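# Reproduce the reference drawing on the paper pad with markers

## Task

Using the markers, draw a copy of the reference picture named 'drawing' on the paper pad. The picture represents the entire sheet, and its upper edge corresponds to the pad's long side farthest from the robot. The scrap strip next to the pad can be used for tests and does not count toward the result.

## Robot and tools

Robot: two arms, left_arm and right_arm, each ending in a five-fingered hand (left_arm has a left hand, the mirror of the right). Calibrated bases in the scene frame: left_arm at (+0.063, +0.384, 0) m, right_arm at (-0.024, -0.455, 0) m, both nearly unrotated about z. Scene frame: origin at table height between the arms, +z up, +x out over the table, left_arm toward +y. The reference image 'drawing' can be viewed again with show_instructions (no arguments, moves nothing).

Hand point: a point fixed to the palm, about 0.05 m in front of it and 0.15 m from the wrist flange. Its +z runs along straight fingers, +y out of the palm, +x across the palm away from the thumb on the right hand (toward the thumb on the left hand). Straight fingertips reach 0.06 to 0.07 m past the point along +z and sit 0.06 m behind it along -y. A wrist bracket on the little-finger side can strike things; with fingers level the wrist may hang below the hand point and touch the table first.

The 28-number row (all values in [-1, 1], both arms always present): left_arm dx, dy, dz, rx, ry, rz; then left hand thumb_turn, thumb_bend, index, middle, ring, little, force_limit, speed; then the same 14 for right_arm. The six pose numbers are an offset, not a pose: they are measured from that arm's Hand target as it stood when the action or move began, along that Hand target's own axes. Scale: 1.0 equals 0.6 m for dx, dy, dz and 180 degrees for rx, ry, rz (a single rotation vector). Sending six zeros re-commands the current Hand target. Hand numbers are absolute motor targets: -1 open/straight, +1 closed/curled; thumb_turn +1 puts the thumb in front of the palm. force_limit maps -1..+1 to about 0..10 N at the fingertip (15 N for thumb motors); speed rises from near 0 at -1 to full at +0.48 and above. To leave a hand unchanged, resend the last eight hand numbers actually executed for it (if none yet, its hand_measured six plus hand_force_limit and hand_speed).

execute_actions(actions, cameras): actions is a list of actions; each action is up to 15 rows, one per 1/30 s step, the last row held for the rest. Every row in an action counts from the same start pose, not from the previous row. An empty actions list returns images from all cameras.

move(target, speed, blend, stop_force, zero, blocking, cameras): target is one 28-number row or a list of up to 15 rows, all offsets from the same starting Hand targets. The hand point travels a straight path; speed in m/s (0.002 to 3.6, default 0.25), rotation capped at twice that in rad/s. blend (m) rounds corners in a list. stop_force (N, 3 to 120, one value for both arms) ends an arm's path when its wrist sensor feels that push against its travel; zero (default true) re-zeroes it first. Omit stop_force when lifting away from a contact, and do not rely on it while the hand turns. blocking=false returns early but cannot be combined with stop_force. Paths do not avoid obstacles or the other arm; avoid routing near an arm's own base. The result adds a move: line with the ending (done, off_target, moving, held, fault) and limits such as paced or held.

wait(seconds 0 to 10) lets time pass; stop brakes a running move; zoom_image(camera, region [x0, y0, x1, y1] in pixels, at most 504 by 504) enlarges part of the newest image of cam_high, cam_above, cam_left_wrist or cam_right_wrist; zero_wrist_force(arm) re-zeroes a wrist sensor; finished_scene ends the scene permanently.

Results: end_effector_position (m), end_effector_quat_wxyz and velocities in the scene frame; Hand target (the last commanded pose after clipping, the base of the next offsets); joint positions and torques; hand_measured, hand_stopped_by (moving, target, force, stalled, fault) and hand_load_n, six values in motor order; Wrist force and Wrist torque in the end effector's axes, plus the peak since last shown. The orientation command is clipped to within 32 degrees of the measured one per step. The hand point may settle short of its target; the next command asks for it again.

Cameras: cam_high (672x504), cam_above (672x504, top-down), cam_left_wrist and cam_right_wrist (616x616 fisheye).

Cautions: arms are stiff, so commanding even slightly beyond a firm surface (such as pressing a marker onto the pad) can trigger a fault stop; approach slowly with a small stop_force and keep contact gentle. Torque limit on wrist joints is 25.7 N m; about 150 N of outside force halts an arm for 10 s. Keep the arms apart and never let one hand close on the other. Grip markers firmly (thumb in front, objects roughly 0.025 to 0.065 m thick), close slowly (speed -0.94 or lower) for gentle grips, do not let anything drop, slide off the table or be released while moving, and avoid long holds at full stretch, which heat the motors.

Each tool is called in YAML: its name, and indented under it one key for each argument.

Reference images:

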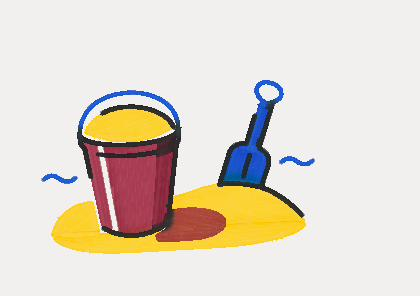

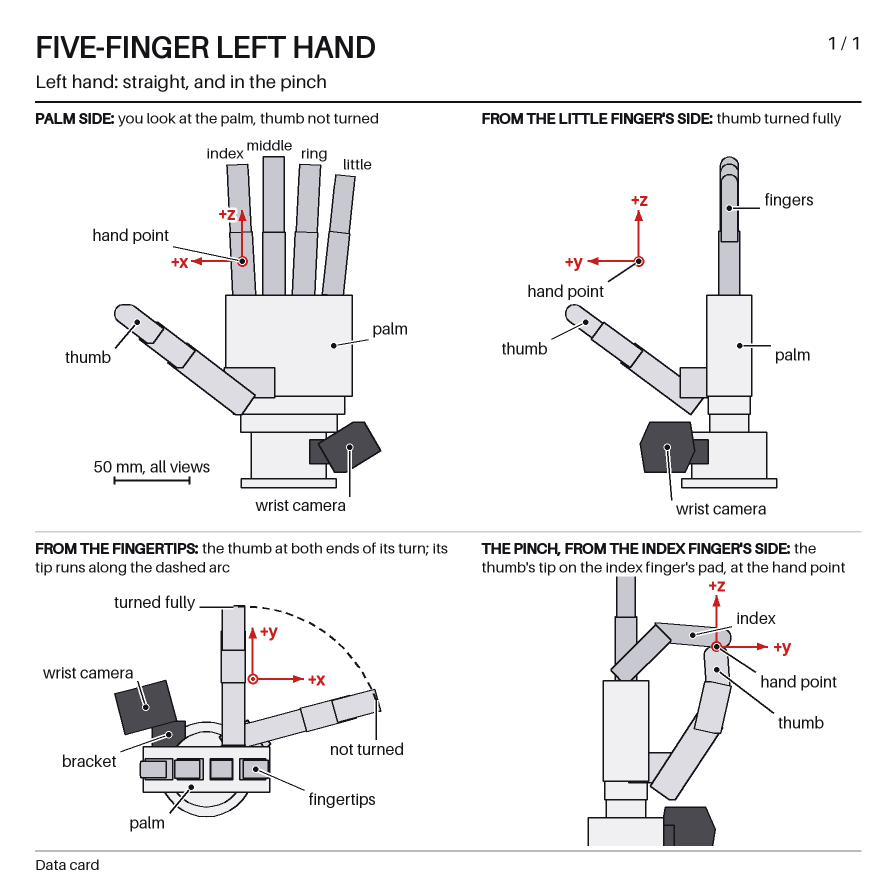

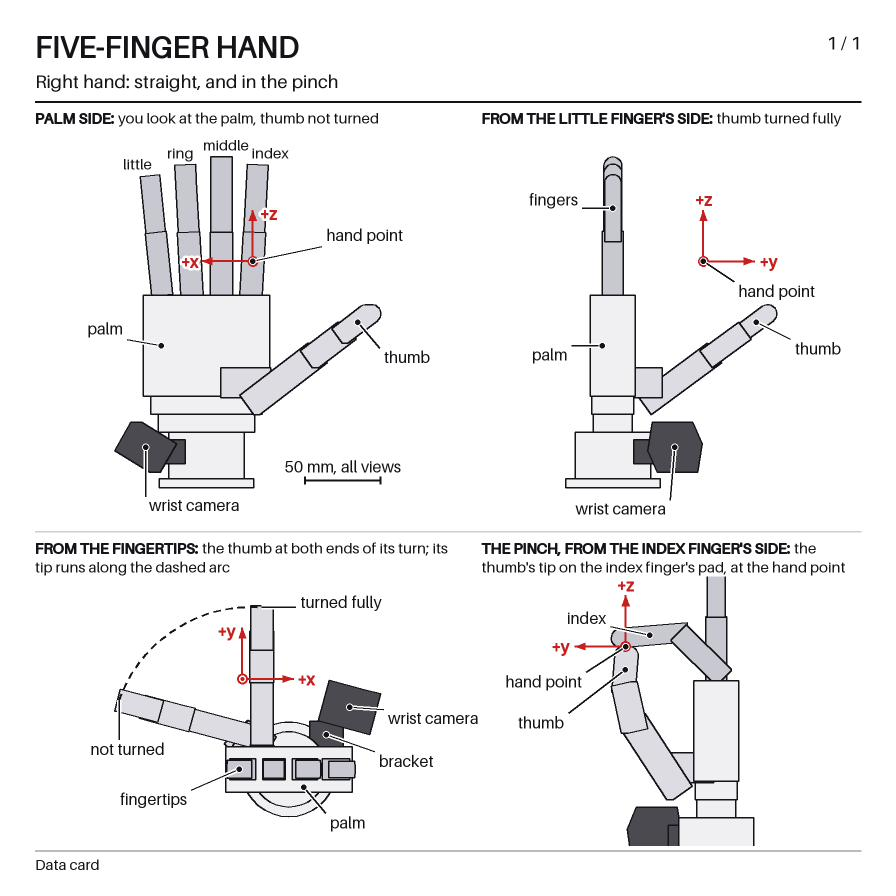

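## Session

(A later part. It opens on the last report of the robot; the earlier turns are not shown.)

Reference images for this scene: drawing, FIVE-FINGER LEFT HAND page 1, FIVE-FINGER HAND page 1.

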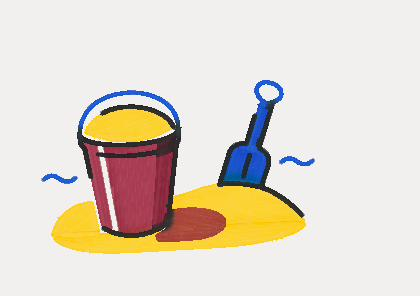

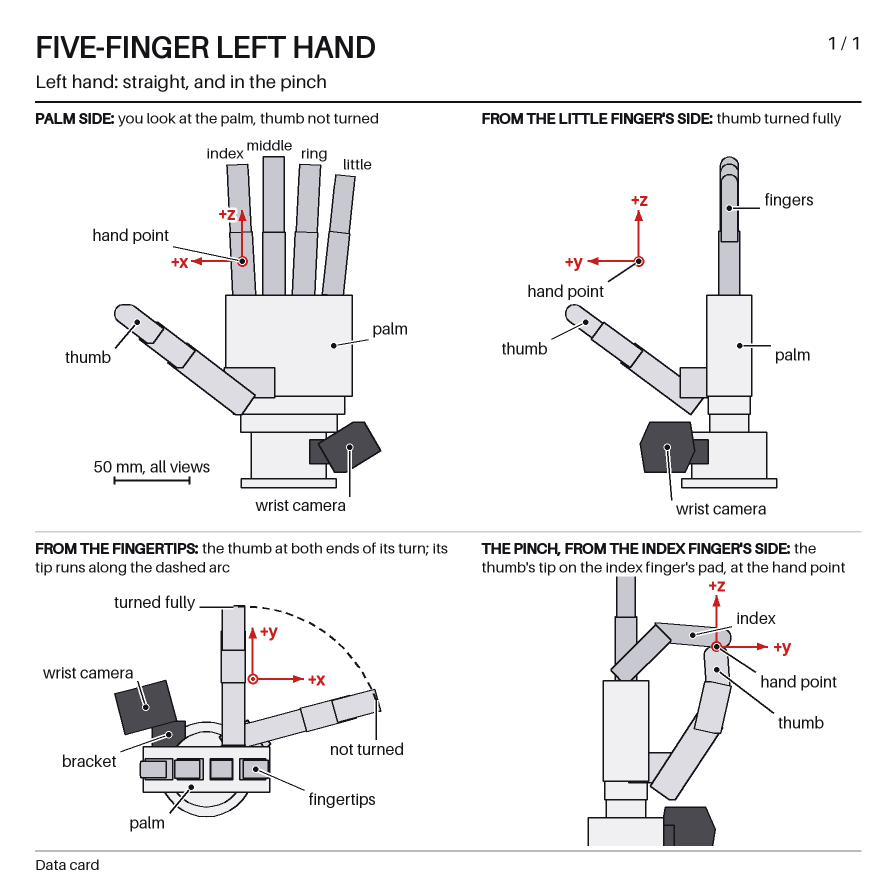

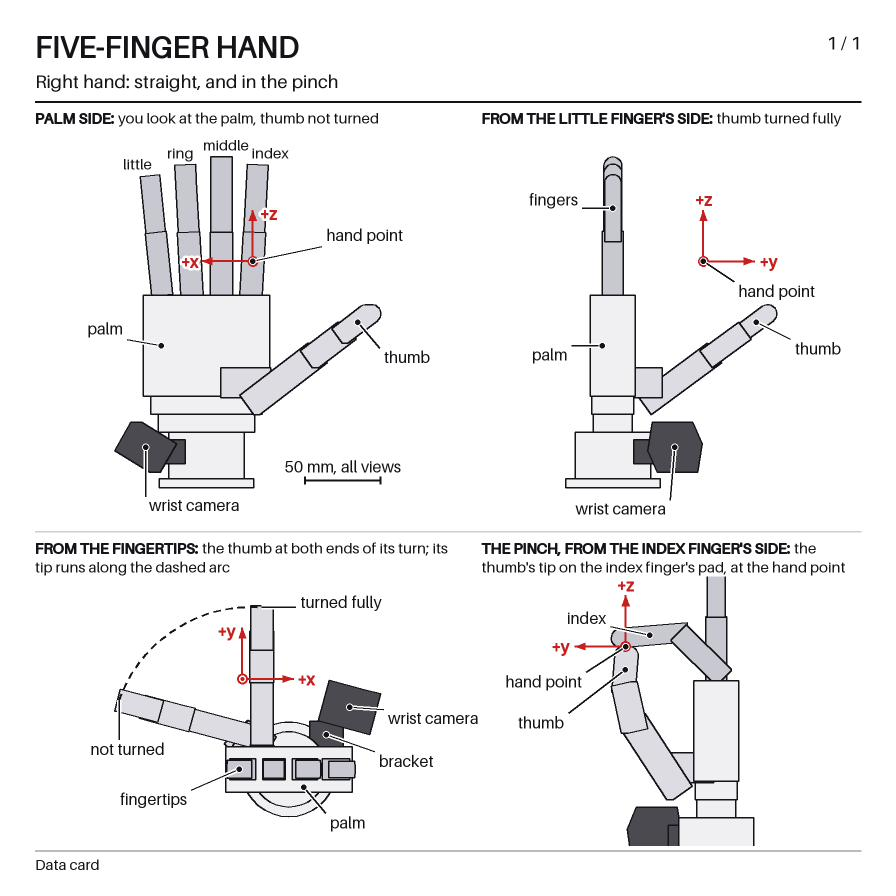

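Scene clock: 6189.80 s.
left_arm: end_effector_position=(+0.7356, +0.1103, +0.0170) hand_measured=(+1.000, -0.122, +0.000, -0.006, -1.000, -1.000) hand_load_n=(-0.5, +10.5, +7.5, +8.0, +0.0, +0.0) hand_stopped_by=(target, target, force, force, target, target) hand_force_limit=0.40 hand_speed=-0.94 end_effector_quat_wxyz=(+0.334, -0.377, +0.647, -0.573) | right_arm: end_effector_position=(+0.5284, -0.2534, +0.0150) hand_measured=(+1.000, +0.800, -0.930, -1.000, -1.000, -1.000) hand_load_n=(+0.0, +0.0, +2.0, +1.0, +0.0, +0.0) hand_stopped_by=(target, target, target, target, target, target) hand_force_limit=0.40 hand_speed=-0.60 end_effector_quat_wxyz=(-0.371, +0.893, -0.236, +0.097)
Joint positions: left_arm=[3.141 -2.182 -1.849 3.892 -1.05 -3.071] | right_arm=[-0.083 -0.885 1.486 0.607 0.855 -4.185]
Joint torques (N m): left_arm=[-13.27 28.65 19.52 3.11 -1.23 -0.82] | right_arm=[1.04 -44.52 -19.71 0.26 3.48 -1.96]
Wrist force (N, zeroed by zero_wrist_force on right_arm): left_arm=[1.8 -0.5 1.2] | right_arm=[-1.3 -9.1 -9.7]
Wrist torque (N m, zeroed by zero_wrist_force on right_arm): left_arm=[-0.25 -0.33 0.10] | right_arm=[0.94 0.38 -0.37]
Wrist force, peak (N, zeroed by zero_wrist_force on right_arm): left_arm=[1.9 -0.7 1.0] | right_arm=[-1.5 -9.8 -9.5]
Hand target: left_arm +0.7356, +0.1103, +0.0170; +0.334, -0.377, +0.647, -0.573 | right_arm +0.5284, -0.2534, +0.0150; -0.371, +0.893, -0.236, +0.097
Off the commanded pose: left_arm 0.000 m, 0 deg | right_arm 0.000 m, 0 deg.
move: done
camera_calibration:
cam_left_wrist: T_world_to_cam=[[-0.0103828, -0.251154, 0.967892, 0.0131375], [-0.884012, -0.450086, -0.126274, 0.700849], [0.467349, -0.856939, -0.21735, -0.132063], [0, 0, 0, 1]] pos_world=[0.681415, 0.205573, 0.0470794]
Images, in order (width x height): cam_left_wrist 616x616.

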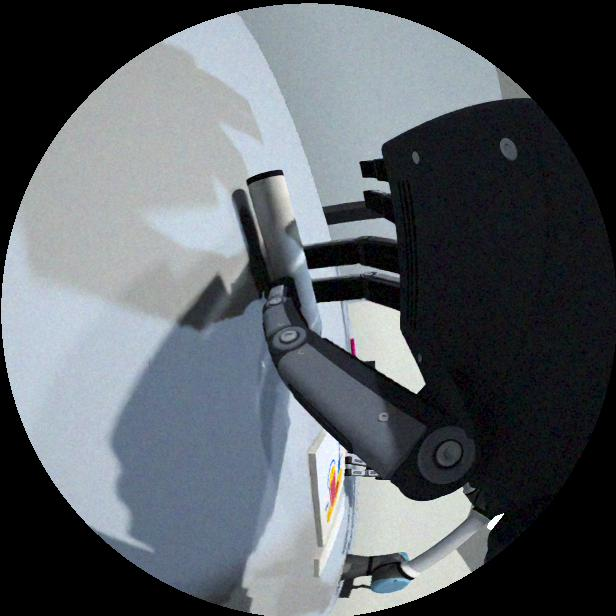

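move:
  target: [0,-0.1323,-0.0163,0,0,0,1,-0.12,0.37,0.37,-1,-1,0.4,-0.94,0,0,0,0,0,0,1,0.8,-0.93,-1,-1,-1,0.4,-0.6]
  speed: 0.06

move:
  target: [0.2426,-0.1555,-0.1417,0.0286,-0.0325,0.4992,1,-0.12,0.37,0.37,-0.25,-0.25,0.4,-0.94,0,0,0,0,0,0,1,0.8,-0.93,-1,-1,-1,0.4,-0.6]
  speed: 0.15
  cameras: ["cam_above","cam_high","cam_left_wrist"]

Scene clock: 6216.13 s.
left_arm: end_effector_position=(+0.7356, +0.1103, +0.0972) hand_measured=(+1.000, -0.122, +0.000, -0.006, -1.000, -1.000) hand_load_n=(-0.5, +10.5, +7.5, +8.0, +0.0, +0.0) hand_stopped_by=(target, target, force, force, target, target) hand_force_limit=0.40 hand_speed=-0.94 end_effector_quat_wxyz=(+0.334, -0.377, +0.647, -0.573) end_effector_velocity=(+0.000, +0.000, -0.002) end_effector_angular_velocity=(+0.001, +0.000, +0.000) | right_arm: end_effector_position=(+0.5284, -0.2534, +0.0150) hand_measured=(+1.000, +0.800, -0.930, -1.000, -1.000, -1.000) hand_load_n=(+0.0, +0.0, +2.0, +1.0, -0.5, +0.0) hand_stopped_by=(target, target, target, target, target, target) hand_force_limit=0.40 hand_speed=-0.60 end_effector_quat_wxyz=(-0.371, +0.893, -0.236, +0.097)
Joint positions: left_arm=[3.141 -2.042 -1.808 3.711 -1.05 -3.071] | right_arm=[-0.083 -0.885 1.486 0.607 0.855 -4.185]
Joint velocities: left_arm=[0 -0.003 -0.003 0.005 0 0.001] | right_arm=[within noise]
Joint torques (N m): left_arm=[-8.26 25.01 4.06 3 -0.59 1.5] | right_arm=[1.39 -43.9 -19.69 0.26 3.45 -2.1]
Wrist force (N, zeroed by zero_wrist_force on right_arm): left_arm=[1.4 -0.6 1.2] | right_arm=[-1.4 -9.1 -9.4]
Wrist torque (N m, zeroed by zero_wrist_force on right_arm): left_arm=[-0.29 -0.23 0.07] | right_arm=[0.92 0.38 -0.38]
Wrist force, peak (N, zeroed by zero_wrist_force on right_arm): left_arm=[1.3 -1.7 1.3] | right_arm=[-1.3 -9.3 -9.9]
Hand target: left_arm +0.7354, +0.1103, +0.0970; +0.334, -0.377, +0.647, -0.573 | right_arm +0.5284, -0.2534, +0.0150; -0.371, +0.893, -0.236, +0.097
Off the commanded pose: left_arm 0.000 m, 0 deg | right_arm 0.000 m, 0 deg.
move: done

Scene clock: 6221.83 s.
left_arm: end_effector_position=(+0.5999, +0.0194, +0.1997) hand_measured=(+1.000, -0.122, +0.000, -0.006, -0.250, -0.250) hand_load_n=(+0.0, +10.5, +7.5, +8.5, +0.0, +0.0) hand_stopped_by=(target, target, force, force, target, target) hand_force_limit=0.40 hand_speed=-0.94 end_effector_quat_wxyz=(+0.685, +0.178, +0.684, -0.177) | right_arm: end_effector_position=(+0.5284, -0.2534, +0.0150) hand_measured=(+1.000, +0.800, -0.930, -1.000, -1.000, -1.000) hand_load_n=(+0.0, +0.0, +2.0, +1.0, +0.0, +0.0) hand_stopped_by=(target, target, target, target, target, target) hand_force_limit=0.40 hand_speed=-0.60 end_effector_quat_wxyz=(-0.371, +0.893, -0.236, +0.097)
Joint positions: left_arm=[2.663 -1.78 -2.048 3.828 -1.532 -1.57] | right_arm=[-0.083 -0.885 1.486 0.607 0.855 -4.185]
Joint torques (N m): left_arm=[12.67 24.01 25.34 -0.13 1.56 1.29] | right_arm=[0.94 -45.22 -20.53 0.33 3.44 -1.97]
Wrist force (N, zeroed by zero_wrist_force on right_arm): left_arm=[-1.0 1.4 0.4] | right_arm=[-1.2 -9.1 -9.6]
Wrist torque (N m, zeroed by zero_wrist_force on right_arm): left_arm=[0.20 0.22 -0.19] | right_arm=[0.94 0.36 -0.36]
Wrist force, peak (N, zeroed by zero_wrist_force on right_arm): left_arm=[1.5 -0.8 1.4] | right_arm=[-1.3 -9.5 -9.8]
Hand target: left_arm +0.6001, +0.0195, +0.1997; +0.685, +0.178, +0.684, -0.177 | right_arm +0.5284, -0.2534, +0.0150; -0.371, +0.893, -0.236, +0.097
Off the commanded pose: left_arm 0.000 m, 0 deg | right_arm 0.000 m, 0 deg.
move: done
camera_calibration:
cam_left_wrist: T_world_to_cam=[[-0.475916, -0.850588, -0.223616, 0.340978], [-0.368415, 0.423681, -0.827505, 0.376961], [0.798608, -0.311439, -0.515006, -0.256682], [0, 0, 0, 1]] pos_world=[0.506143, 0.0503798, 0.255992]
Images, in order (width x height): cam_high 672x504, cam_above 672x504, cam_left_wrist 616x616.

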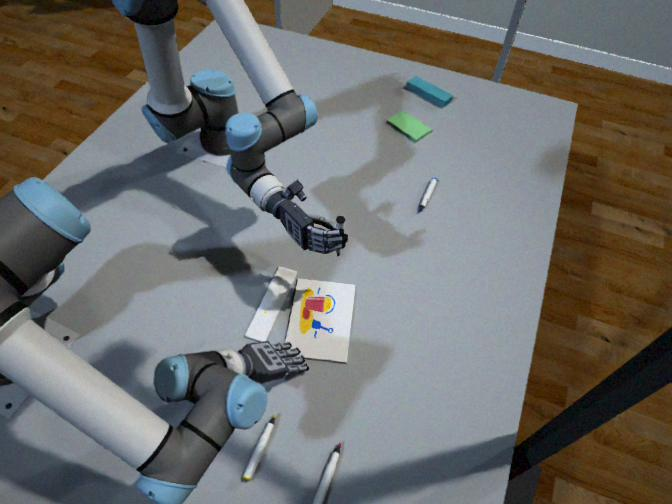

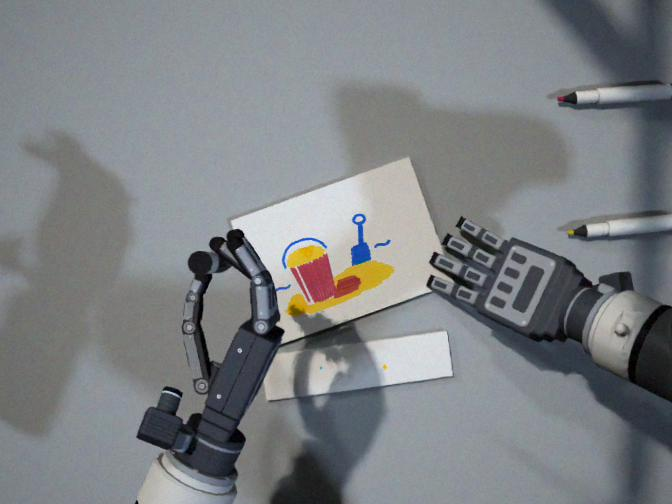

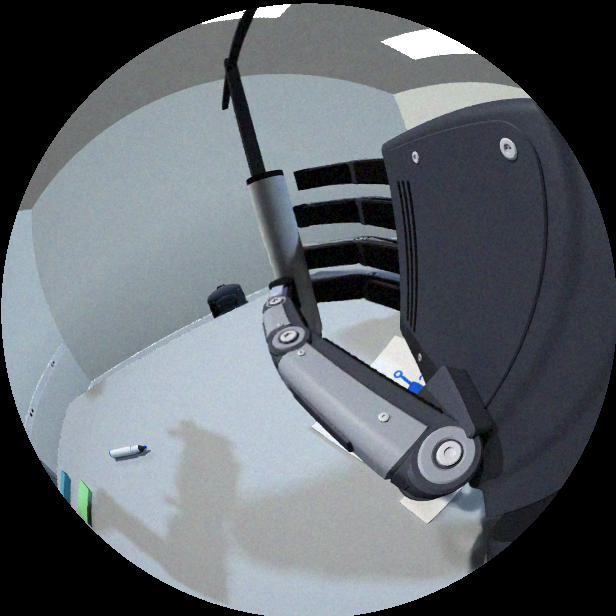

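move:
  target: [0.1878,-0.2245,-0.1101,0,0,0,1,-0.12,0.37,0.37,-0.25,-0.25,0.4,-0.94,0,0,0,0,0,0,1,0.8,-0.93,-1,-1,-1,0.4,-0.6]
  speed: 0.12

move:
  target: [0.04,0,0,0,0,0,1,-0.12,0.37,0.37,-0.25,-0.25,0.4,-0.94,0,0,0,0,0,0,1,0.8,-0.93,-1,-1,-1,0.4,-0.6]
  speed: 0.006
  stop_force: 3

move:
  target: [-0.04,0,0,0,0,0,1,-0.12,0.37,0.37,-0.25,-0.25,0.4,-0.94,0,0,0,0,0,0,1,0.8,-0.93,-1,-1,-1,0.4,-0.6]
  speed: 0.05

move:
  target: [-0.05,0.08,-0.1,0,0,0,1,-0.12,0.37,0.37,-0.25,-0.25,0.4,-0.94,0,0,0,0,0,0,1,0.8,-0.93,-1,-1,-1,0.4,-0.6]
  speed: 0.12
  cameras: ["cam_above"]

zoom_image:
  camera: "cam_above"
  region: [290, 330, 390, 410]

Scene clock: 6248.27 s.
left_arm: end_effector_position=(+0.4771, -0.0662, +0.0869) hand_measured=(+1.000, -0.122, +0.000, -0.006, -0.250, -0.250) hand_load_n=(-0.5, +10.5, +7.5, +8.5, +0.0, +0.5) hand_stopped_by=(target, target, force, force, target, target) hand_force_limit=0.40 hand_speed=-0.94 end_effector_quat_wxyz=(+0.685, +0.178, +0.684, -0.177) | right_arm: end_effector_position=(+0.5284, -0.2534, +0.0150) hand_measured=(+1.000, +0.800, -0.930, -1.000, -1.000, -1.000) hand_load_n=(+0.0, +0.0, +2.0, +1.0, +0.0, +0.0) hand_stopped_by=(target, target, target, target, target, target) hand_force_limit=0.40 hand_speed=-0.60 end_effector_quat_wxyz=(-0.371, +0.893, -0.236, +0.097)
Joint positions: left_arm=[2.298 -2.013 -2.127 4.141 -1.897 -1.569] | right_arm=[-0.083 -0.885 1.486 0.607 0.855 -4.185]
Joint torques (N m): left_arm=[6.83 39.14 10.79 0.48 0.24 1.33] | right_arm=[0.89 -45.09 -19.93 0.38 3.52 -1.92]
Wrist force (N, zeroed by zero_wrist_force on right_arm): left_arm=[-0.7 1.1 0.2] | right_arm=[-1.3 -9.4 -9.5]
Wrist torque (N m, zeroed by zero_wrist_force on right_arm): left_arm=[0.20 0.20 -0.17] | right_arm=[0.88 0.38 -0.38]
Wrist force, peak (N, zeroed by zero_wrist_force on right_arm): left_arm=[-2.1 1.8 0.7] | right_arm=[-1.2 -9.5 -9.9]
Hand target: left_arm +0.4771, -0.0662, +0.0869; +0.685, +0.178, +0.684, -0.177 | right_arm +0.5284, -0.2534, +0.0150; -0.371, +0.893, -0.236, +0.097
Off the commanded pose: left_arm 0.000 m, 0 deg | right_arm 0.000 m, 0 deg.
move: done

Scene clock: 6251.93 s.
left_arm: end_effector_position=(+0.4771, -0.0661, +0.0711) hand_measured=(+1.000, -0.122, +0.000, -0.006, -0.250, -0.250) hand_load_n=(-1.0, +10.0, +7.5, +8.5, +0.0, +0.0) hand_stopped_by=(target, target, force, force, target, target) hand_force_limit=0.40 hand_speed=-0.94 end_effector_quat_wxyz=(+0.685, +0.178, +0.684, -0.177) | right_arm: end_effector_position=(+0.5284, -0.2534, +0.0150) hand_measured=(+1.000, +0.800, -0.930, -1.000, -1.000, -1.000) hand_load_n=(+0.0, +0.0, +2.0, +1.0, +0.0, +0.0) hand_stopped_by=(target, target, target, target, target, target) hand_force_limit=0.40 hand_speed=-0.60 end_effector_quat_wxyz=(-0.371, +0.893, -0.236, +0.097)
Joint positions: left_arm=[2.298 -2.05 -2.132 4.183 -1.897 -1.569] | right_arm=[-0.083 -0.885 1.486 0.607 0.855 -4.185]
Joint torques (N m): left_arm=[12.04 43.26 12.81 -0.72 1.22 -1.07] | right_arm=[1.17 -43.99 -19.83 0.31 3.65 -1.98]
Wrist force (N, zeroed by zero_wrist_force on right_arm): left_arm=[-3.1 0.9 0.5] | right_arm=[-1.4 -9.2 -9.9]
Wrist torque (N m, zeroed by zero_wrist_force on right_arm): left_arm=[0.18 0.13 -0.18] | right_arm=[0.94 0.41 -0.38]
Wrist force, peak (N, zeroed by zero_wrist_force on right_arm): left_arm=[-5.0 1.1 0.4] | right_arm=[-1.3 -9.5 -9.7]
Hand target: left_arm +0.4771, -0.0662, +0.0711; +0.685, +0.178, +0.684, -0.177 (not the last commanded pose) | right_arm +0.5284, -0.2534, +0.0150; -0.371, +0.893, -0.236, +0.097
Off the commanded pose: left_arm 0.008 m, 0 deg | right_arm 0.000 m, 0 deg.
move: contact (left_arm)

Scene clock: 6252.73 s.
left_arm: end_effector_position=(+0.4772, -0.0662, +0.0952) hand_measured=(+1.000, -0.122, +0.000, -0.006, -0.250, -0.250) hand_load_n=(-0.5, +10.0, +7.5, +8.5, +0.0, +0.0) hand_stopped_by=(target, target, force, force, target, target) hand_force_limit=0.40 hand_speed=-0.94 end_effector_quat_wxyz=(+0.685, +0.177, +0.684, -0.177) | right_arm: end_effector_position=(+0.5284, -0.2534, +0.0150) hand_measured=(+1.000, +0.800, -0.930, -1.000, -1.000, -1.000) hand_load_n=(+0.0, +0.0, +2.0, +1.0, +0.0, +0.0) hand_stopped_by=(target, target, target, target, target, target) hand_force_limit=0.40 hand_speed=-0.60 end_effector_quat_wxyz=(-0.371, +0.893, -0.236, +0.097)
Joint positions: left_arm=[2.298 -1.994 -2.124 4.119 -1.897 -1.569] | right_arm=[-0.083 -0.885 1.486 0.607 0.855 -4.185]
Joint torques (N m): left_arm=[-3.45 20.58 8.7 3.58 -1.52 0.94] | right_arm=[1.5 -44.76 -20.29 0.28 3.47 -2.09]
Wrist force (N, zeroed by zero_wrist_force on right_arm): left_arm=[-0.3 1.3 0.0] | right_arm=[-1.3 -9.2 -9.6]
Wrist torque (N m, zeroed by zero_wrist_force on right_arm): left_arm=[0.25 0.13 -0.15] | right_arm=[0.93 0.37 -0.37]
Wrist force, peak (N, zeroed by zero_wrist_force on right_arm): left_arm=[-3.4 1.3 0.4] | right_arm=[-1.1 -9.5 -9.8]
Hand target: left_arm +0.4771, -0.0662, +0.0951; +0.685, +0.178, +0.684, -0.177 | right_arm +0.5284, -0.2534, +0.0150; -0.371, +0.893, -0.236, +0.097
Off the commanded pose: left_arm 0.000 m, 0 deg | right_arm 0.000 m, 0 deg.
move: done

Scene clock: 6253.87 s.
left_arm: end_effector_position=(+0.4480, +0.0050, +0.1250) hand_measured=(+1.000, -0.122, +0.000, -0.006, -0.250, -0.250) hand_load_n=(-0.5, +10.5, +7.5, +8.5, +0.0, +0.0) hand_stopped_by=(target, target, force, force, target, target) hand_force_limit=0.40 hand_speed=-0.94 end_effector_quat_wxyz=(+0.685, +0.177, +0.684, -0.177) | right_arm: end_effector_position=(+0.5284, -0.2534, +0.0150) hand_measured=(+1.000, +0.800, -0.930, -1.000, -1.000, -1.000) hand_load_n=(+0.0, +0.0, +2.0, +1.0, +0.0, +0.0) hand_stopped_by=(target, target, target, target, target, target) hand_force_limit=0.40 hand_speed=-0.60 end_effector_quat_wxyz=(-0.371, +0.893, -0.236, +0.097)
Joint positions: left_arm=[2.381 -1.782 -2.326 4.109 -1.815 -1.57] | right_arm=[-0.083 -0.885 1.486 0.607 0.855 -4.185]
Joint torques (N m): left_arm=[-14.88 23.69 17.54 3.6 -1.03 -1.29] | right_arm=[1.47 -44.88 -19.51 0.38 3.49 -1.95]
Wrist force (N, zeroed by zero_wrist_force on right_arm): left_arm=[-0.5 1.4 -0.2] | right_arm=[-1.3 -9.3 -9.6]
Wrist torque (N m, zeroed by zero_wrist_force on right_arm): left_arm=[0.24 0.15 -0.15] | right_arm=[0.90 0.38 -0.38]
Wrist force, peak (N, zeroed by zero_wrist_force on right_arm): left_arm=[-1.0 2.4 -0.8] | right_arm=[-1.4 -9.5 -9.7]
Hand target: left_arm +0.4479, +0.0049, +0.1251; +0.685, +0.178, +0.684, -0.177 | right_arm +0.5284, -0.2534, +0.0150; -0.371, +0.893, -0.236, +0.097
Off the commanded pose: left_arm 0.000 m, 0 deg | right_arm 0.000 m, 0 deg.
move: done
Images, in order (width x height): cam_above 672x504.

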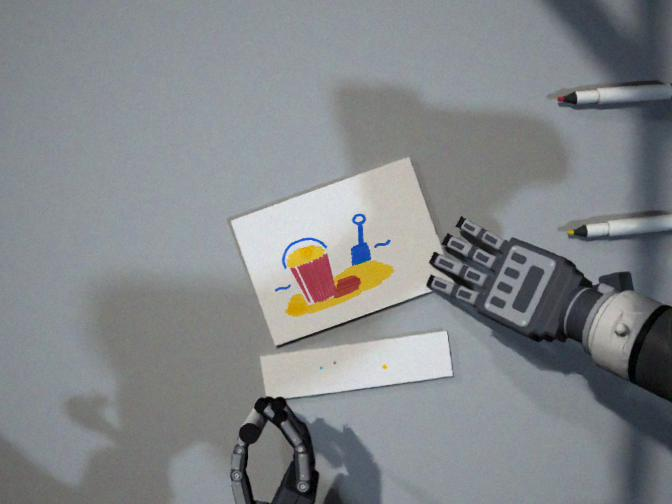

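Scaled by 5.040.

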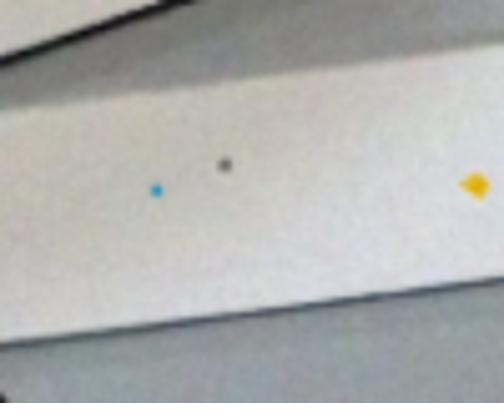

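move:
  target:
    - [0.02,-0.0338,0.3101,0,0,0,1,-0.12,0.37,0.37,-0.25,-0.25,0.4,-0.94,0,0,0,0,0,0,1,0.8,-0.93,-1,-1,-1,0.4,-0.6]
    - [0.0797,-0.0338,0.3101,0,0,0,1,-0.12,0.37,0.37,-0.25,-0.25,0.4,-0.94,0,0,0,0,0,0,1,0.8,-0.93,-1,-1,-1,0.4,-0.6]
    - [0.0897,-0.0338,0.3101,0,0,0,1,-0.12,0.37,0.37,-0.25,-0.25,0.4,-0.94,0,0,0,0,0,0,1,0.8,-0.93,-1,-1,-1,0.4,-0.6]
    - [0.0897,-0.0443,0.296,0,0,0,1,-0.12,0.37,0.37,-0.25,-0.25,0.4,-0.94,0,0,0,0,0,0,1,0.8,-0.93,-1,-1,-1,0.4,-0.6]
    - [0.0797,-0.0443,0.296,0,0,0,1,-0.12,0.37,0.37,-0.25,-0.25,0.4,-0.94,0,0,0,0,0,0,1,0.8,-0.93,-1,-1,-1,0.4,-0.6]
  speed: [0.12,0.08,0.01,0.04,0.04]
  blend: [0,0,0,0.0006,0]

move:
  target: [-0.06,0.05,-0.15,0,0,0,1,-0.12,0.37,0.37,-0.25,-0.25,0.4,-0.94,0,0,0,0,0,0,1,0.8,-0.93,-1,-1,-1,0.4,-0.6]
  speed: 0.15
  cameras: ["cam_above"]

zoom_image:
  camera: "cam_above"
  region: [210, 140, 470, 350]

Scene clock: 6327.17 s.
left_arm: end_effector_position=(+0.5902, -0.1046, +0.0775) hand_measured=(+1.000, -0.122, +0.000, -0.006, -0.250, -0.250) hand_load_n=(-1.0, +10.5, +7.5, +8.0, +0.0, +0.0) hand_stopped_by=(target, target, force, force, target, target) hand_force_limit=0.40 hand_speed=-0.94 end_effector_quat_wxyz=(+0.685, +0.178, +0.684, -0.177) end_effector_velocity=(+0.000, +0.001, -0.002) end_effector_angular_velocity=(+0.000, +0.000, +0.000) | right_arm: end_effector_position=(+0.5284, -0.2534, +0.0150) hand_measured=(+1.000, +0.800, -0.930, -1.000, -1.000, -1.000) hand_load_n=(+0.0, +0.0, +2.0, +1.0, +0.0, +0.0) hand_stopped_by=(target, target, target, target, target, target) hand_force_limit=0.40 hand_speed=-0.60 end_effector_quat_wxyz=(-0.371, +0.893, -0.236, +0.097)
Joint positions: left_arm=[2.416 -2.172 -1.862 4.035 -1.78 -1.57] | right_arm=[-0.083 -0.885 1.486 0.607 0.855 -4.185]
Joint velocities: left_arm=[0.001 -0.003 -0.002 0.005 0.001 0] | right_arm=[within noise]
Joint torques (N m): left_arm=[12.51 29.14 23.9 3.54 1.43 1.01] | right_arm=[1.52 -44.18 -19.92 0.43 3.53 -2.02]
Wrist force (N, zeroed by zero_wrist_force on right_arm): left_arm=[-0.7 1.1 0.2] | right_arm=[-1.4 -9.0 -9.7]
Wrist torque (N m, zeroed by zero_wrist_force on right_arm): left_arm=[0.19 0.14 -0.14] | right_arm=[0.97 0.39 -0.37]
Wrist force, peak (N, zeroed by zero_wrist_force on right_arm): left_arm=[-4.1 2.1 1.6] | right_arm=[-1.5 -9.3 -10.0]
Hand target: left_arm +0.5903, -0.1045, +0.0774; +0.685, +0.178, +0.684, -0.177 | right_arm +0.5284, -0.2534, +0.0150; -0.371, +0.893, -0.236, +0.097
Off the commanded pose: left_arm 0.000 m, 0 deg | right_arm 0.000 m, 0 deg.
move: done

Scene clock: 6328.33 s.
left_arm: end_effector_position=(+0.5263, -0.0346, +0.1133) hand_measured=(+1.000, -0.122, +0.000, -0.006, -0.250, -0.250) hand_load_n=(-0.5, +10.5, +7.5, +8.0, +0.0, +0.0) hand_stopped_by=(target, target, force, force, target, target) hand_force_limit=0.40 hand_speed=-0.94 end_effector_quat_wxyz=(+0.685, +0.177, +0.684, -0.177) | right_arm: end_effector_position=(+0.5284, -0.2534, +0.0150) hand_measured=(+1.000, +0.800, -0.930, -1.000, -1.000, -1.000) hand_load_n=(+0.0, +0.0, +2.0, +1.0, +0.0, +0.0) hand_stopped_by=(target, target, target, target, target, target) hand_force_limit=0.40 hand_speed=-0.60 end_effector_quat_wxyz=(-0.371, +0.893, -0.236, +0.097)
Joint positions: left_arm=[2.443 -1.944 -2.13 4.074 -1.752 -1.57] | right_arm=[-0.083 -0.885 1.486 0.607 0.855 -4.185]
Joint torques (N m): left_arm=[-12.77 34.63 12.62 -0.32 -1.23 -1.2] | right_arm=[1.09 -44.86 -20.75 0.44 3.54 -2.13]
Wrist force (N, zeroed by zero_wrist_force on right_arm): left_arm=[-0.9 1.1 -0.1] | right_arm=[-1.0 -9.2 -9.5]
Wrist torque (N m, zeroed by zero_wrist_force on right_arm): left_arm=[0.26 0.20 -0.15] | right_arm=[0.92 0.34 -0.36]
Wrist force, peak (N, zeroed by zero_wrist_force on right_arm): left_arm=[-1.4 1.8 -1.1] | right_arm=[-1.0 -9.3 -9.8]
Hand target: left_arm +0.5261, -0.0346, +0.1133; +0.685, +0.178, +0.684, -0.177 | right_arm +0.5284, -0.2534, +0.0150; -0.371, +0.893, -0.236, +0.097
Off the commanded pose: left_arm 0.000 m, 0 deg | right_arm 0.000 m, 0 deg.
move: done
Images, in order (width x height): cam_above 672x504.

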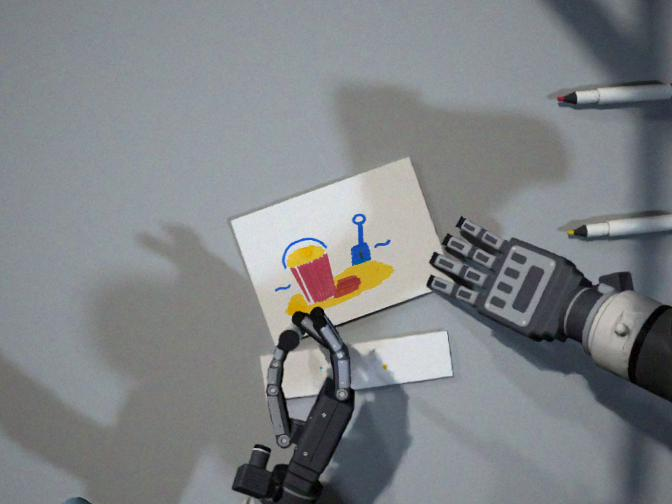

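Scaled by 1.938.

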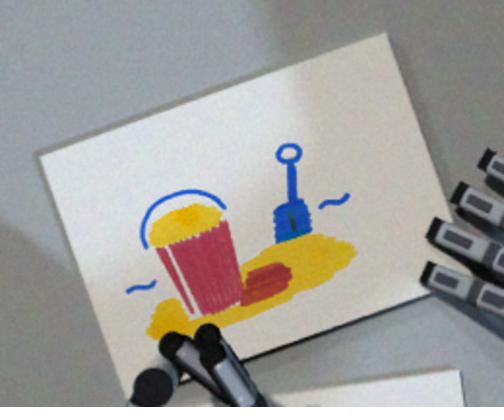

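zoom_image:
  camera: "cam_above"
  region: [270, 200, 410, 305]

zoom_image:
  camera: "cam_above"
  region: [340, 230, 390, 275]

Scaled by 3.600.

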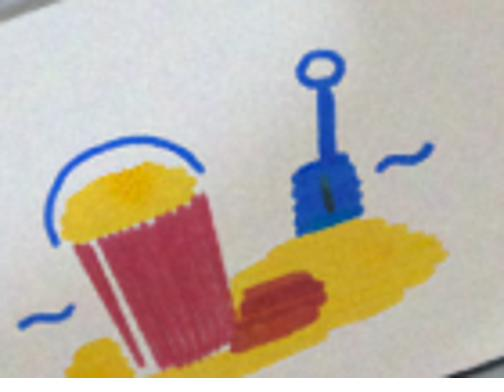

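Scaled by 10.080.

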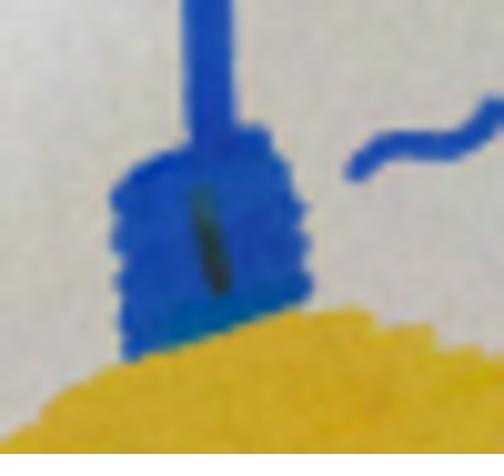

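move:
  target:
    - [0.03,-0.107,0.16186,0,0,0,1,-0.12,0.37,0.37,-0.25,-0.25,0.4,-0.94,0,0,0,0,0,0,1,0.8,-0.93,-1,-1,-1,0.4,-0.6]
    - [0.06,-0.10695,0.16186,0,0,0,1,-0.12,0.37,0.37,-0.25,-0.25,0.4,-0.94,0,0,0,0,0,0,1,0.8,-0.93,-1,-1,-1,0.4,-0.6]
    - [0.0705,-0.10695,0.16186,0,0,0,1,-0.12,0.37,0.37,-0.25,-0.25,0.4,-0.94,0,0,0,0,0,0,1,0.8,-0.93,-1,-1,-1,0.4,-0.6]
    - [0.0705,-0.10192,0.16214,0,0,0,1,-0.12,0.37,0.37,-0.25,-0.25,0.4,-0.94,0,0,0,0,0,0,1,0.8,-0.93,-1,-1,-1,0.4,-0.6]
    - [0.0705,-0.09748,0.16184,0,0,0,1,-0.12,0.37,0.37,-0.25,-0.25,0.4,-0.94,0,0,0,0,0,0,1,0.8,-0.93,-1,-1,-1,0.4,-0.6]
    - [0.0705,-0.08623,0.16123,0,0,0,1,-0.12,0.37,0.37,-0.25,-0.25,0.4,-0.94,0,0,0,0,0,0,1,0.8,-0.93,-1,-1,-1,0.4,-0.6]
    - [0.0705,-0.07615,0.15945,0,0,0,1,-0.12,0.37,0.37,-0.25,-0.25,0.4,-0.94,0,0,0,0,0,0,1,0.8,-0.93,-1,-1,-1,0.4,-0.6]
    - [0.0705,-0.06547,0.15472,0,0,0,1,-0.12,0.37,0.37,-0.25,-0.25,0.4,-0.94,0,0,0,0,0,0,1,0.8,-0.93,-1,-1,-1,0.4,-0.6]
    - [0.0705,-0.05149,0.14264,0,0,0,1,-0.12,0.37,0.37,-0.25,-0.25,0.4,-0.94,0,0,0,0,0,0,1,0.8,-0.93,-1,-1,-1,0.4,-0.6]
    - [0.0705,-0.03899,0.13144,0,0,0,1,-0.12,0.37,0.37,-0.25,-0.25,0.4,-0.94,0,0,0,0,0,0,1,0.8,-0.93,-1,-1,-1,0.4,-0.6]
    - [0.0705,-0.03108,0.14642,0,0,0,1,-0.12,0.37,0.37,-0.25,-0.25,0.4,-0.94,0,0,0,0,0,0,1,0.8,-0.93,-1,-1,-1,0.4,-0.6]
    - [0.0705,-0.0258,0.15641,0,0,0,1,-0.12,0.37,0.37,-0.25,-0.25,0.4,-0.94,0,0,0,0,0,0,1,0.8,-0.93,-1,-1,-1,0.4,-0.6]
    - [0.0705,-0.02494,0.16199,0,0,0,1,-0.12,0.37,0.37,-0.25,-0.25,0.4,-0.94,0,0,0,0,0,0,1,0.8,-0.93,-1,-1,-1,0.4,-0.6]
    - [0.0705,-0.03032,0.17083,0,0,0,1,-0.12,0.37,0.37,-0.25,-0.25,0.4,-0.94,0,0,0,0,0,0,1,0.8,-0.93,-1,-1,-1,0.4,-0.6]
    - [0.06,-0.03032,0.17083,0,0,0,1,-0.12,0.37,0.37,-0.25,-0.25,0.4,-0.94,0,0,0,0,0,0,1,0.8,-0.93,-1,-1,-1,0.4,-0.6]
  speed: [0.15,0.08,0.01,0.04,0.04,0.04,0.04,0.04,0.04,0.04,0.04,0.04,0.04,0.04,0.04]
  blend: [0.005,0,0,0.0012,0.0012,0.0015,0.0015,0.0015,0.001,0.0006,0.001,0.001,0.001,0.0006,0]

Scene clock: 6491.20 s.
left_arm: end_effector_position=(+0.6070, -0.1004, +0.0776) hand_measured=(+1.000, -0.122, +0.000, -0.006, -0.250, -0.250) hand_load_n=(-1.0, +10.5, +8.0, +8.0, +0.0, +0.0) hand_stopped_by=(target, target, force, force, target, target) hand_force_limit=0.40 hand_speed=-0.94 end_effector_quat_wxyz=(+0.685, +0.178, +0.684, -0.177) | right_arm: end_effector_position=(+0.5284, -0.2534, +0.0150) hand_measured=(+1.000, +0.800, -0.930, -1.000, -1.000, -1.000) hand_load_n=(+0.0, +0.0, +2.0, +1.0, +0.0, +0.0) hand_stopped_by=(target, target, target, target, target, target) hand_force_limit=0.40 hand_speed=-0.60 end_effector_quat_wxyz=(-0.371, +0.893, -0.236, +0.097)
Joint positions: left_arm=[2.444 -2.181 -1.843 4.026 -1.751 -1.57] | right_arm=[-0.083 -0.885 1.486 0.607 0.855 -4.185]
Joint torques (N m): left_arm=[3.73 28.97 2.07 3.81 1.73 -1.22] | right_arm=[1.67 -43.84 -19.92 0.41 3.5 -1.88]
Wrist force (N, zeroed by zero_wrist_force on right_arm): left_arm=[-0.9 1.1 0.3] | right_arm=[-1.1 -9.2 -9.8]
Wrist torque (N m, zeroed by zero_wrist_force on right_arm): left_arm=[0.18 0.16 -0.17] | right_arm=[0.95 0.36 -0.37]
Wrist force, peak (N, zeroed by zero_wrist_force on right_arm): left_arm=[-6.3 -0.6 0.5] | right_arm=[-1.2 -9.6 -9.8]
Hand target: left_arm +0.6070, -0.1003, +0.0774; +0.685, +0.178, +0.684, -0.177 | right_arm +0.5284, -0.2534, +0.0150; -0.371, +0.893, -0.236, +0.097
Off the commanded pose: left_arm 0.000 m, 0 deg | right_arm 0.000 m, 0 deg.
move: done

move:
  target:
    - [0,-0.00149,0.00265,0,0,0,1,-0.12,0.37,0.37,-0.25,-0.25,0.4,-0.94,0,0,0,0,0,0,1,0.8,-0.93,-1,-1,-1,0.4,-0.6]
    - [0.0105,-0.00149,0.00265,0,0,0,1,-0.12,0.37,0.37,-0.25,-0.25,0.4,-0.94,0,0,0,0,0,0,1,0.8,-0.93,-1,-1,-1,0.4,-0.6]
    - [0.0105,0.01285,0.0335,0,0,0,1,-0.12,0.37,0.37,-0.25,-0.25,0.4,-0.94,0,0,0,0,0,0,1,0.8,-0.93,-1,-1,-1,0.4,-0.6]
    - [0,0.01285,0.0335,0,0,0,1,-0.12,0.37,0.37,-0.25,-0.25,0.4,-0.94,0,0,0,0,0,0,1,0.8,-0.93,-1,-1,-1,0.4,-0.6]
    - [0,0.00602,0.03674,0,0,0,1,-0.12,0.37,0.37,-0.25,-0.25,0.4,-0.94,0,0,0,0,0,0,1,0.8,-0.93,-1,-1,-1,0.4,-0.6]
    - [0.0105,0.00602,0.03674,0,0,0,1,-0.12,0.37,0.37,-0.25,-0.25,0.4,-0.94,0,0,0,0,0,0,1,0.8,-0.93,-1,-1,-1,0.4,-0.6]
    - [0.0105,-0.00892,0.00766,0,0,0,1,-0.12,0.37,0.37,-0.25,-0.25,0.4,-0.94,0,0,0,0,0,0,1,0.8,-0.93,-1,-1,-1,0.4,-0.6]
    - [0.0105,-0.01326,0.01043,0,0,0,1,-0.12,0.37,0.37,-0.25,-0.25,0.4,-0.94,0,0,0,0,0,0,1,0.8,-0.93,-1,-1,-1,0.4,-0.6]
    - [0.0105,-0.01723,0.01003,0,0,0,1,-0.12,0.37,0.37,-0.25,-0.25,0.4,-0.94,0,0,0,0,0,0,1,0.8,-0.93,-1,-1,-1,0.4,-0.6]
    - [0.0105,-0.02194,0.00592,0,0,0,1,-0.12,0.37,0.37,-0.25,-0.25,0.4,-0.94,0,0,0,0,0,0,1,0.8,-0.93,-1,-1,-1,0.4,-0.6]
    - [0.0105,-0.03546,-0.01346,0,0,0,1,-0.12,0.37,0.37,-0.25,-0.25,0.4,-0.94,0,0,0,0,0,0,1,0.8,-0.93,-1,-1,-1,0.4,-0.6]
    - [0,-0.03546,-0.01346,0,0,0,1,-0.12,0.37,0.37,-0.25,-0.25,0.4,-0.94,0,0,0,0,0,0,1,0.8,-0.93,-1,-1,-1,0.4,-0.6]
  speed: [0.08,0.01,0.04,0.04,0.08,0.01,0.04,0.04,0.04,0.04,0.04,0.04]
  blend: [0,0,0.0006,0,0,0,0.0008,0.001,0.001,0.001,0.0006,0]

move:
  target:
    - [0,0.02514,0.00554,0,0,0,1,-0.12,0.37,0.37,-0.25,-0.25,0.4,-0.94,0,0,0,0,0,0,1,0.8,-0.93,-1,-1,-1,0.4,-0.6]
    - [0.0105,0.02514,0.00554,0,0,0,1,-0.12,0.37,0.37,-0.25,-0.25,0.4,-0.94,0,0,0,0,0,0,1,0.8,-0.93,-1,-1,-1,0.4,-0.6]
    - [0.0105,0.01662,-0.00592,0,0,0,1,-0.12,0.37,0.37,-0.25,-0.25,0.4,-0.94,0,0,0,0,0,0,1,0.8,-0.93,-1,-1,-1,0.4,-0.6]
    - [0,0.01662,-0.00592,0,0,0,1,-0.12,0.37,0.37,-0.25,-0.25,0.4,-0.94,0,0,0,0,0,0,1,0.8,-0.93,-1,-1,-1,0.4,-0.6]
    - [-0.06,0.06662,-0.15592,0,0,0,1,-0.12,0.37,0.37,-0.25,-0.25,0.4,-0.94,0,0,0,0,0,0,1,0.8,-0.93,-1,-1,-1,0.4,-0.6]
  speed: [0.08,0.01,0.04,0.04,0.15]
  blend: [0,0,0.0006,0,0]
  cameras: ["cam_above"]

zoom_image:
  camera: "cam_above"
  region: [270, 200, 410, 305]

zoom_image:
  camera: "cam_above"
  region: [335, 205, 405, 275]

Scene clock: 6564.60 s.
left_arm: end_effector_position=(+0.5895, -0.1150, +0.0775) hand_measured=(+1.000, -0.122, +0.000, -0.006, -0.250, -0.250) hand_load_n=(-1.5, +10.5, +8.0, +7.5, +0.0, +0.0) hand_stopped_by=(target, target, force, force, target, target) hand_force_limit=0.40 hand_speed=-0.94 end_effector_quat_wxyz=(+0.685, +0.178, +0.684, -0.177) end_effector_velocity=(+0.001, +0.000, -0.002) end_effector_angular_velocity=(-0.001, -0.001, +0.001) | right_arm: end_effector_position=(+0.5284, -0.2534, +0.0150) hand_measured=(+1.000, +0.800, -0.930, -1.000, -1.000, -1.000) hand_load_n=(+0.0, +0.0, +2.0, +1.0, +0.0, +0.0) hand_stopped_by=(target, target, target, target, target, target) hand_force_limit=0.40 hand_speed=-0.60 end_effector_quat_wxyz=(-0.371, +0.893, -0.236, +0.097)
Joint positions: left_arm=[2.399 -2.185 -1.836 4.022 -1.796 -1.57] | right_arm=[-0.083 -0.885 1.486 0.607 0.855 -4.185]
Joint velocities: left_arm=[0.001 -0.004 0 0.005 0 0] | right_arm=[within noise]
Joint torques (N m): left_arm=[14.41 31.38 23.7 3.29 1.56 0.81] | right_arm=[1.66 -44.73 -20.34 0.42 3.53 -1.99]
Wrist force (N, zeroed by zero_wrist_force on right_arm): left_arm=[-0.5 1.4 0.2] | right_arm=[-1.4 -9.2 -9.7]
Wrist torque (N m, zeroed by zero_wrist_force on right_arm): left_arm=[0.18 0.12 -0.15] | right_arm=[0.93 0.39 -0.38]
Wrist force, peak (N, zeroed by zero_wrist_force on right_arm): left_arm=[-5.3 1.5 1.7] | right_arm=[-1.1 -9.2 -10.0]
Hand target: left_arm +0.5896, -0.1150, +0.0774; +0.685, +0.178, +0.684, -0.177 | right_arm +0.5284, -0.2534, +0.0150; -0.371, +0.893, -0.236, +0.097
Off the commanded pose: left_arm 0.000 m, 0 deg | right_arm 0.000 m, 0 deg.
move: done

Scene clock: 6567.63 s.
left_arm: end_effector_position=(+0.5273, -0.0346, +0.1133) hand_measured=(+1.000, -0.122, +0.000, -0.006, -0.250, -0.250) hand_load_n=(-1.5, +10.5, +8.0, +7.5, +0.0, +0.0) hand_stopped_by=(target, target, force, force, target, target) hand_force_limit=0.40 hand_speed=-0.94 end_effector_quat_wxyz=(+0.685, +0.177, +0.684, -0.177) | right_arm: end_effector_position=(+0.5284, -0.2534, +0.0150) hand_measured=(+1.000, +0.800, -0.930, -1.000, -1.000, -1.000) hand_load_n=(+0.0, +0.0, +2.0, +0.5, +0.0, +0.0) hand_stopped_by=(target, target, target, target, target, target) hand_force_limit=0.40 hand_speed=-0.60 end_effector_quat_wxyz=(-0.371, +0.893, -0.236, +0.097)
Joint positions: left_arm=[2.445 -1.945 -2.128 4.074 -1.751 -1.57] | right_arm=[-0.083 -0.885 1.486 0.607 0.855 -4.185]
Joint torques (N m): left_arm=[-13.58 34.44 12.48 -0.22 -1.45 -0.15] | right_arm=[0.72 -44.51 -19.76 0.5 3.75 -2]
Wrist force (N, zeroed by zero_wrist_force on right_arm): left_arm=[-0.9 1.3 -0.1] | right_arm=[-1.6 -9.1 -9.5]
Wrist torque (N m, zeroed by zero_wrist_force on right_arm): left_arm=[0.30 0.19 -0.15] | right_arm=[0.94 0.42 -0.39]
Wrist force, peak (N, zeroed by zero_wrist_force on right_arm): left_arm=[-4.5 2.6 1.5] | right_arm=[-1.3 -9.4 -9.8]
Hand target: left_arm +0.5272, -0.0346, +0.1133; +0.685, +0.178, +0.684, -0.177 | right_arm +0.5284, -0.2534, +0.0150; -0.371, +0.893, -0.236, +0.097
Off the commanded pose: left_arm 0.000 m, 0 deg | right_arm 0.000 m, 0 deg.
move: done
Images, in order (width x height): cam_above 672x504.

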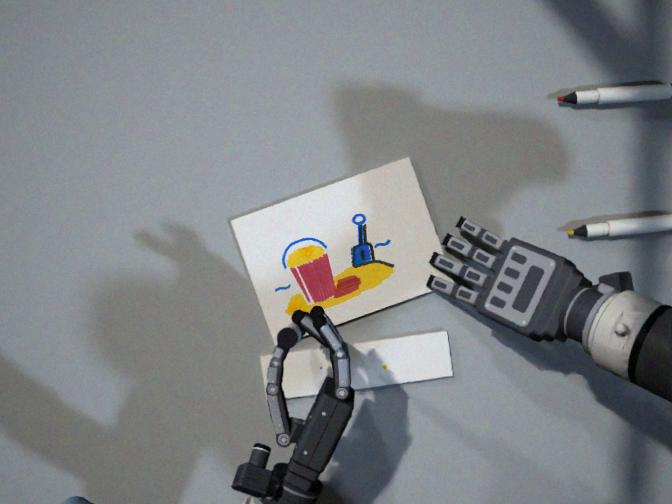

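Scaled by 3.600.

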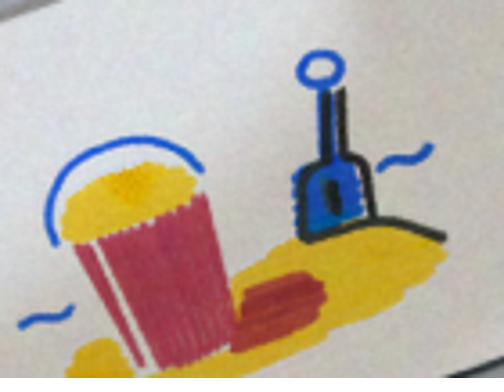

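Scaled by 7.200.

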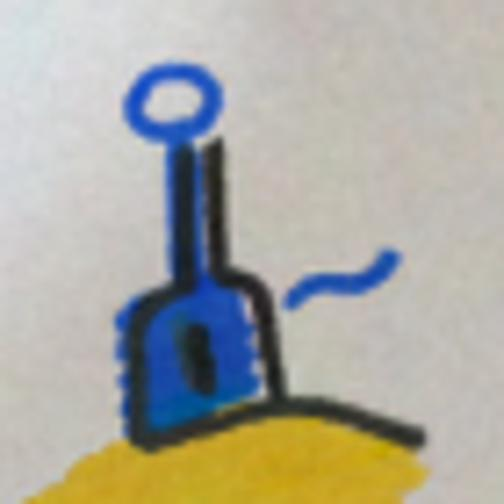

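show_instructions:

Reference images for this scene: drawing, FIVE-FINGER LEFT HAND page 1, FIVE-FINGER HAND page 1.

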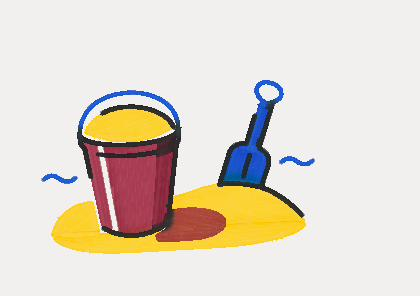

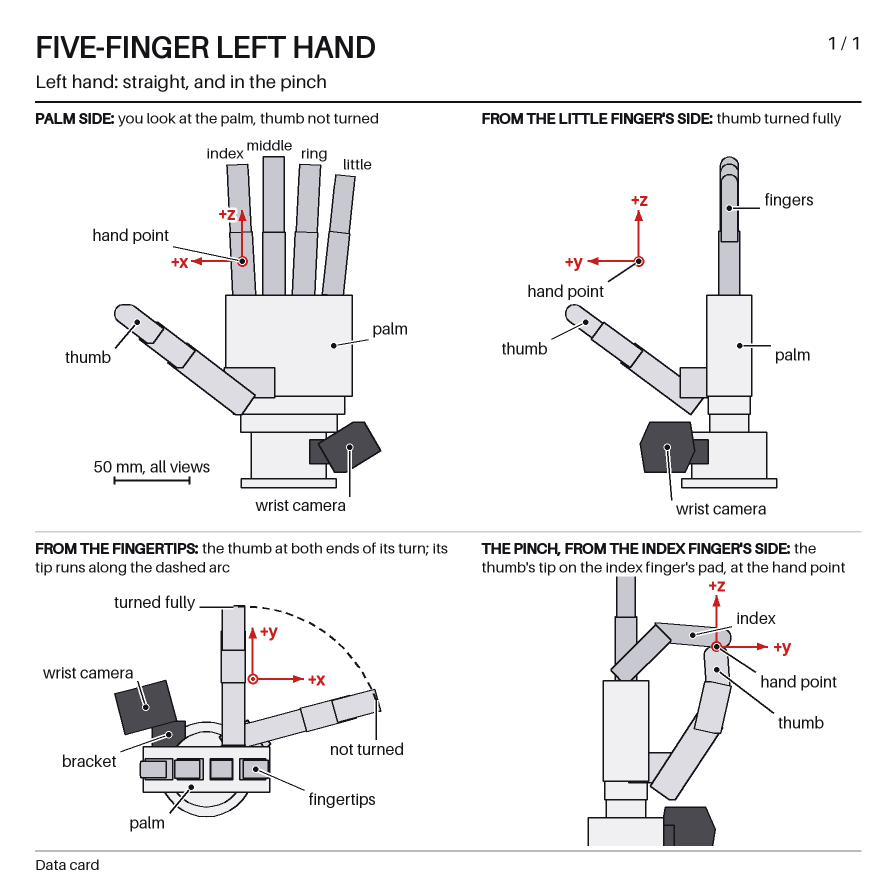

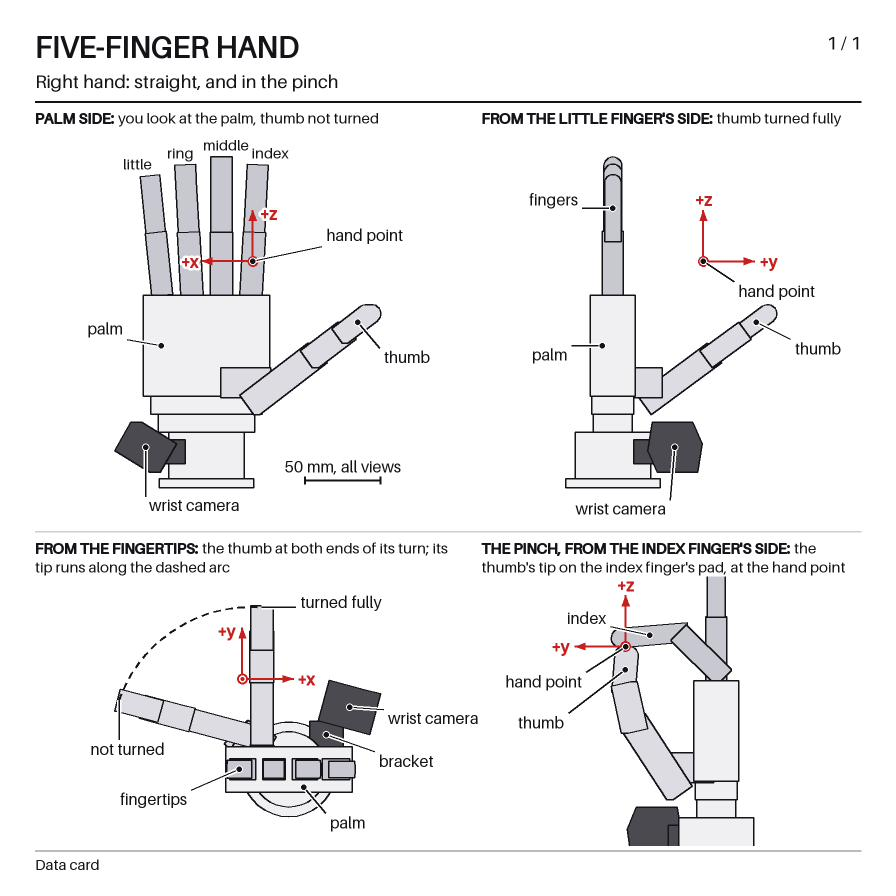

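zoom_image:
  camera: "cam_above"
  region: [345, 215, 385, 245]

zoom_image:
  camera: "cam_above"
  region: [345, 240, 385, 270]

zoom_image:
  camera: "cam_above"
  region: [365, 250, 405, 280]

Scaled by 12.600.

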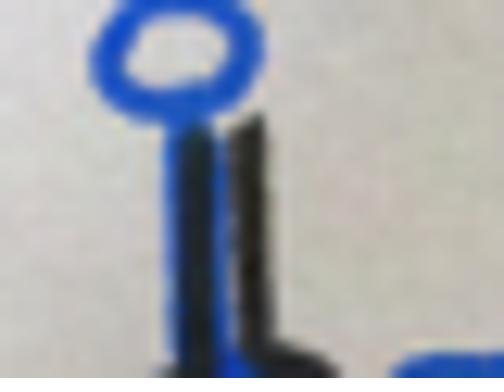

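Scaled by 12.600.

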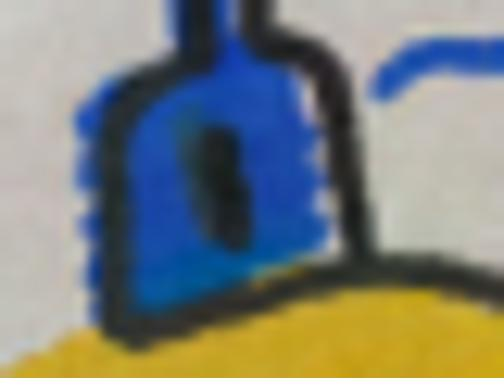

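Scaled by 12.600.

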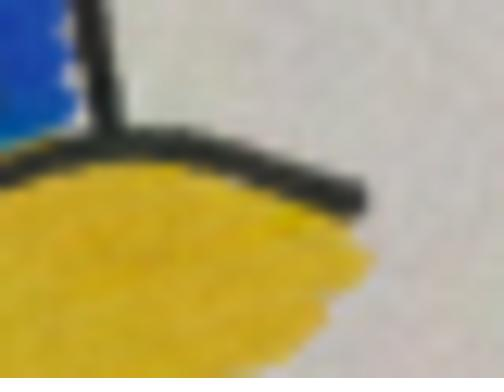

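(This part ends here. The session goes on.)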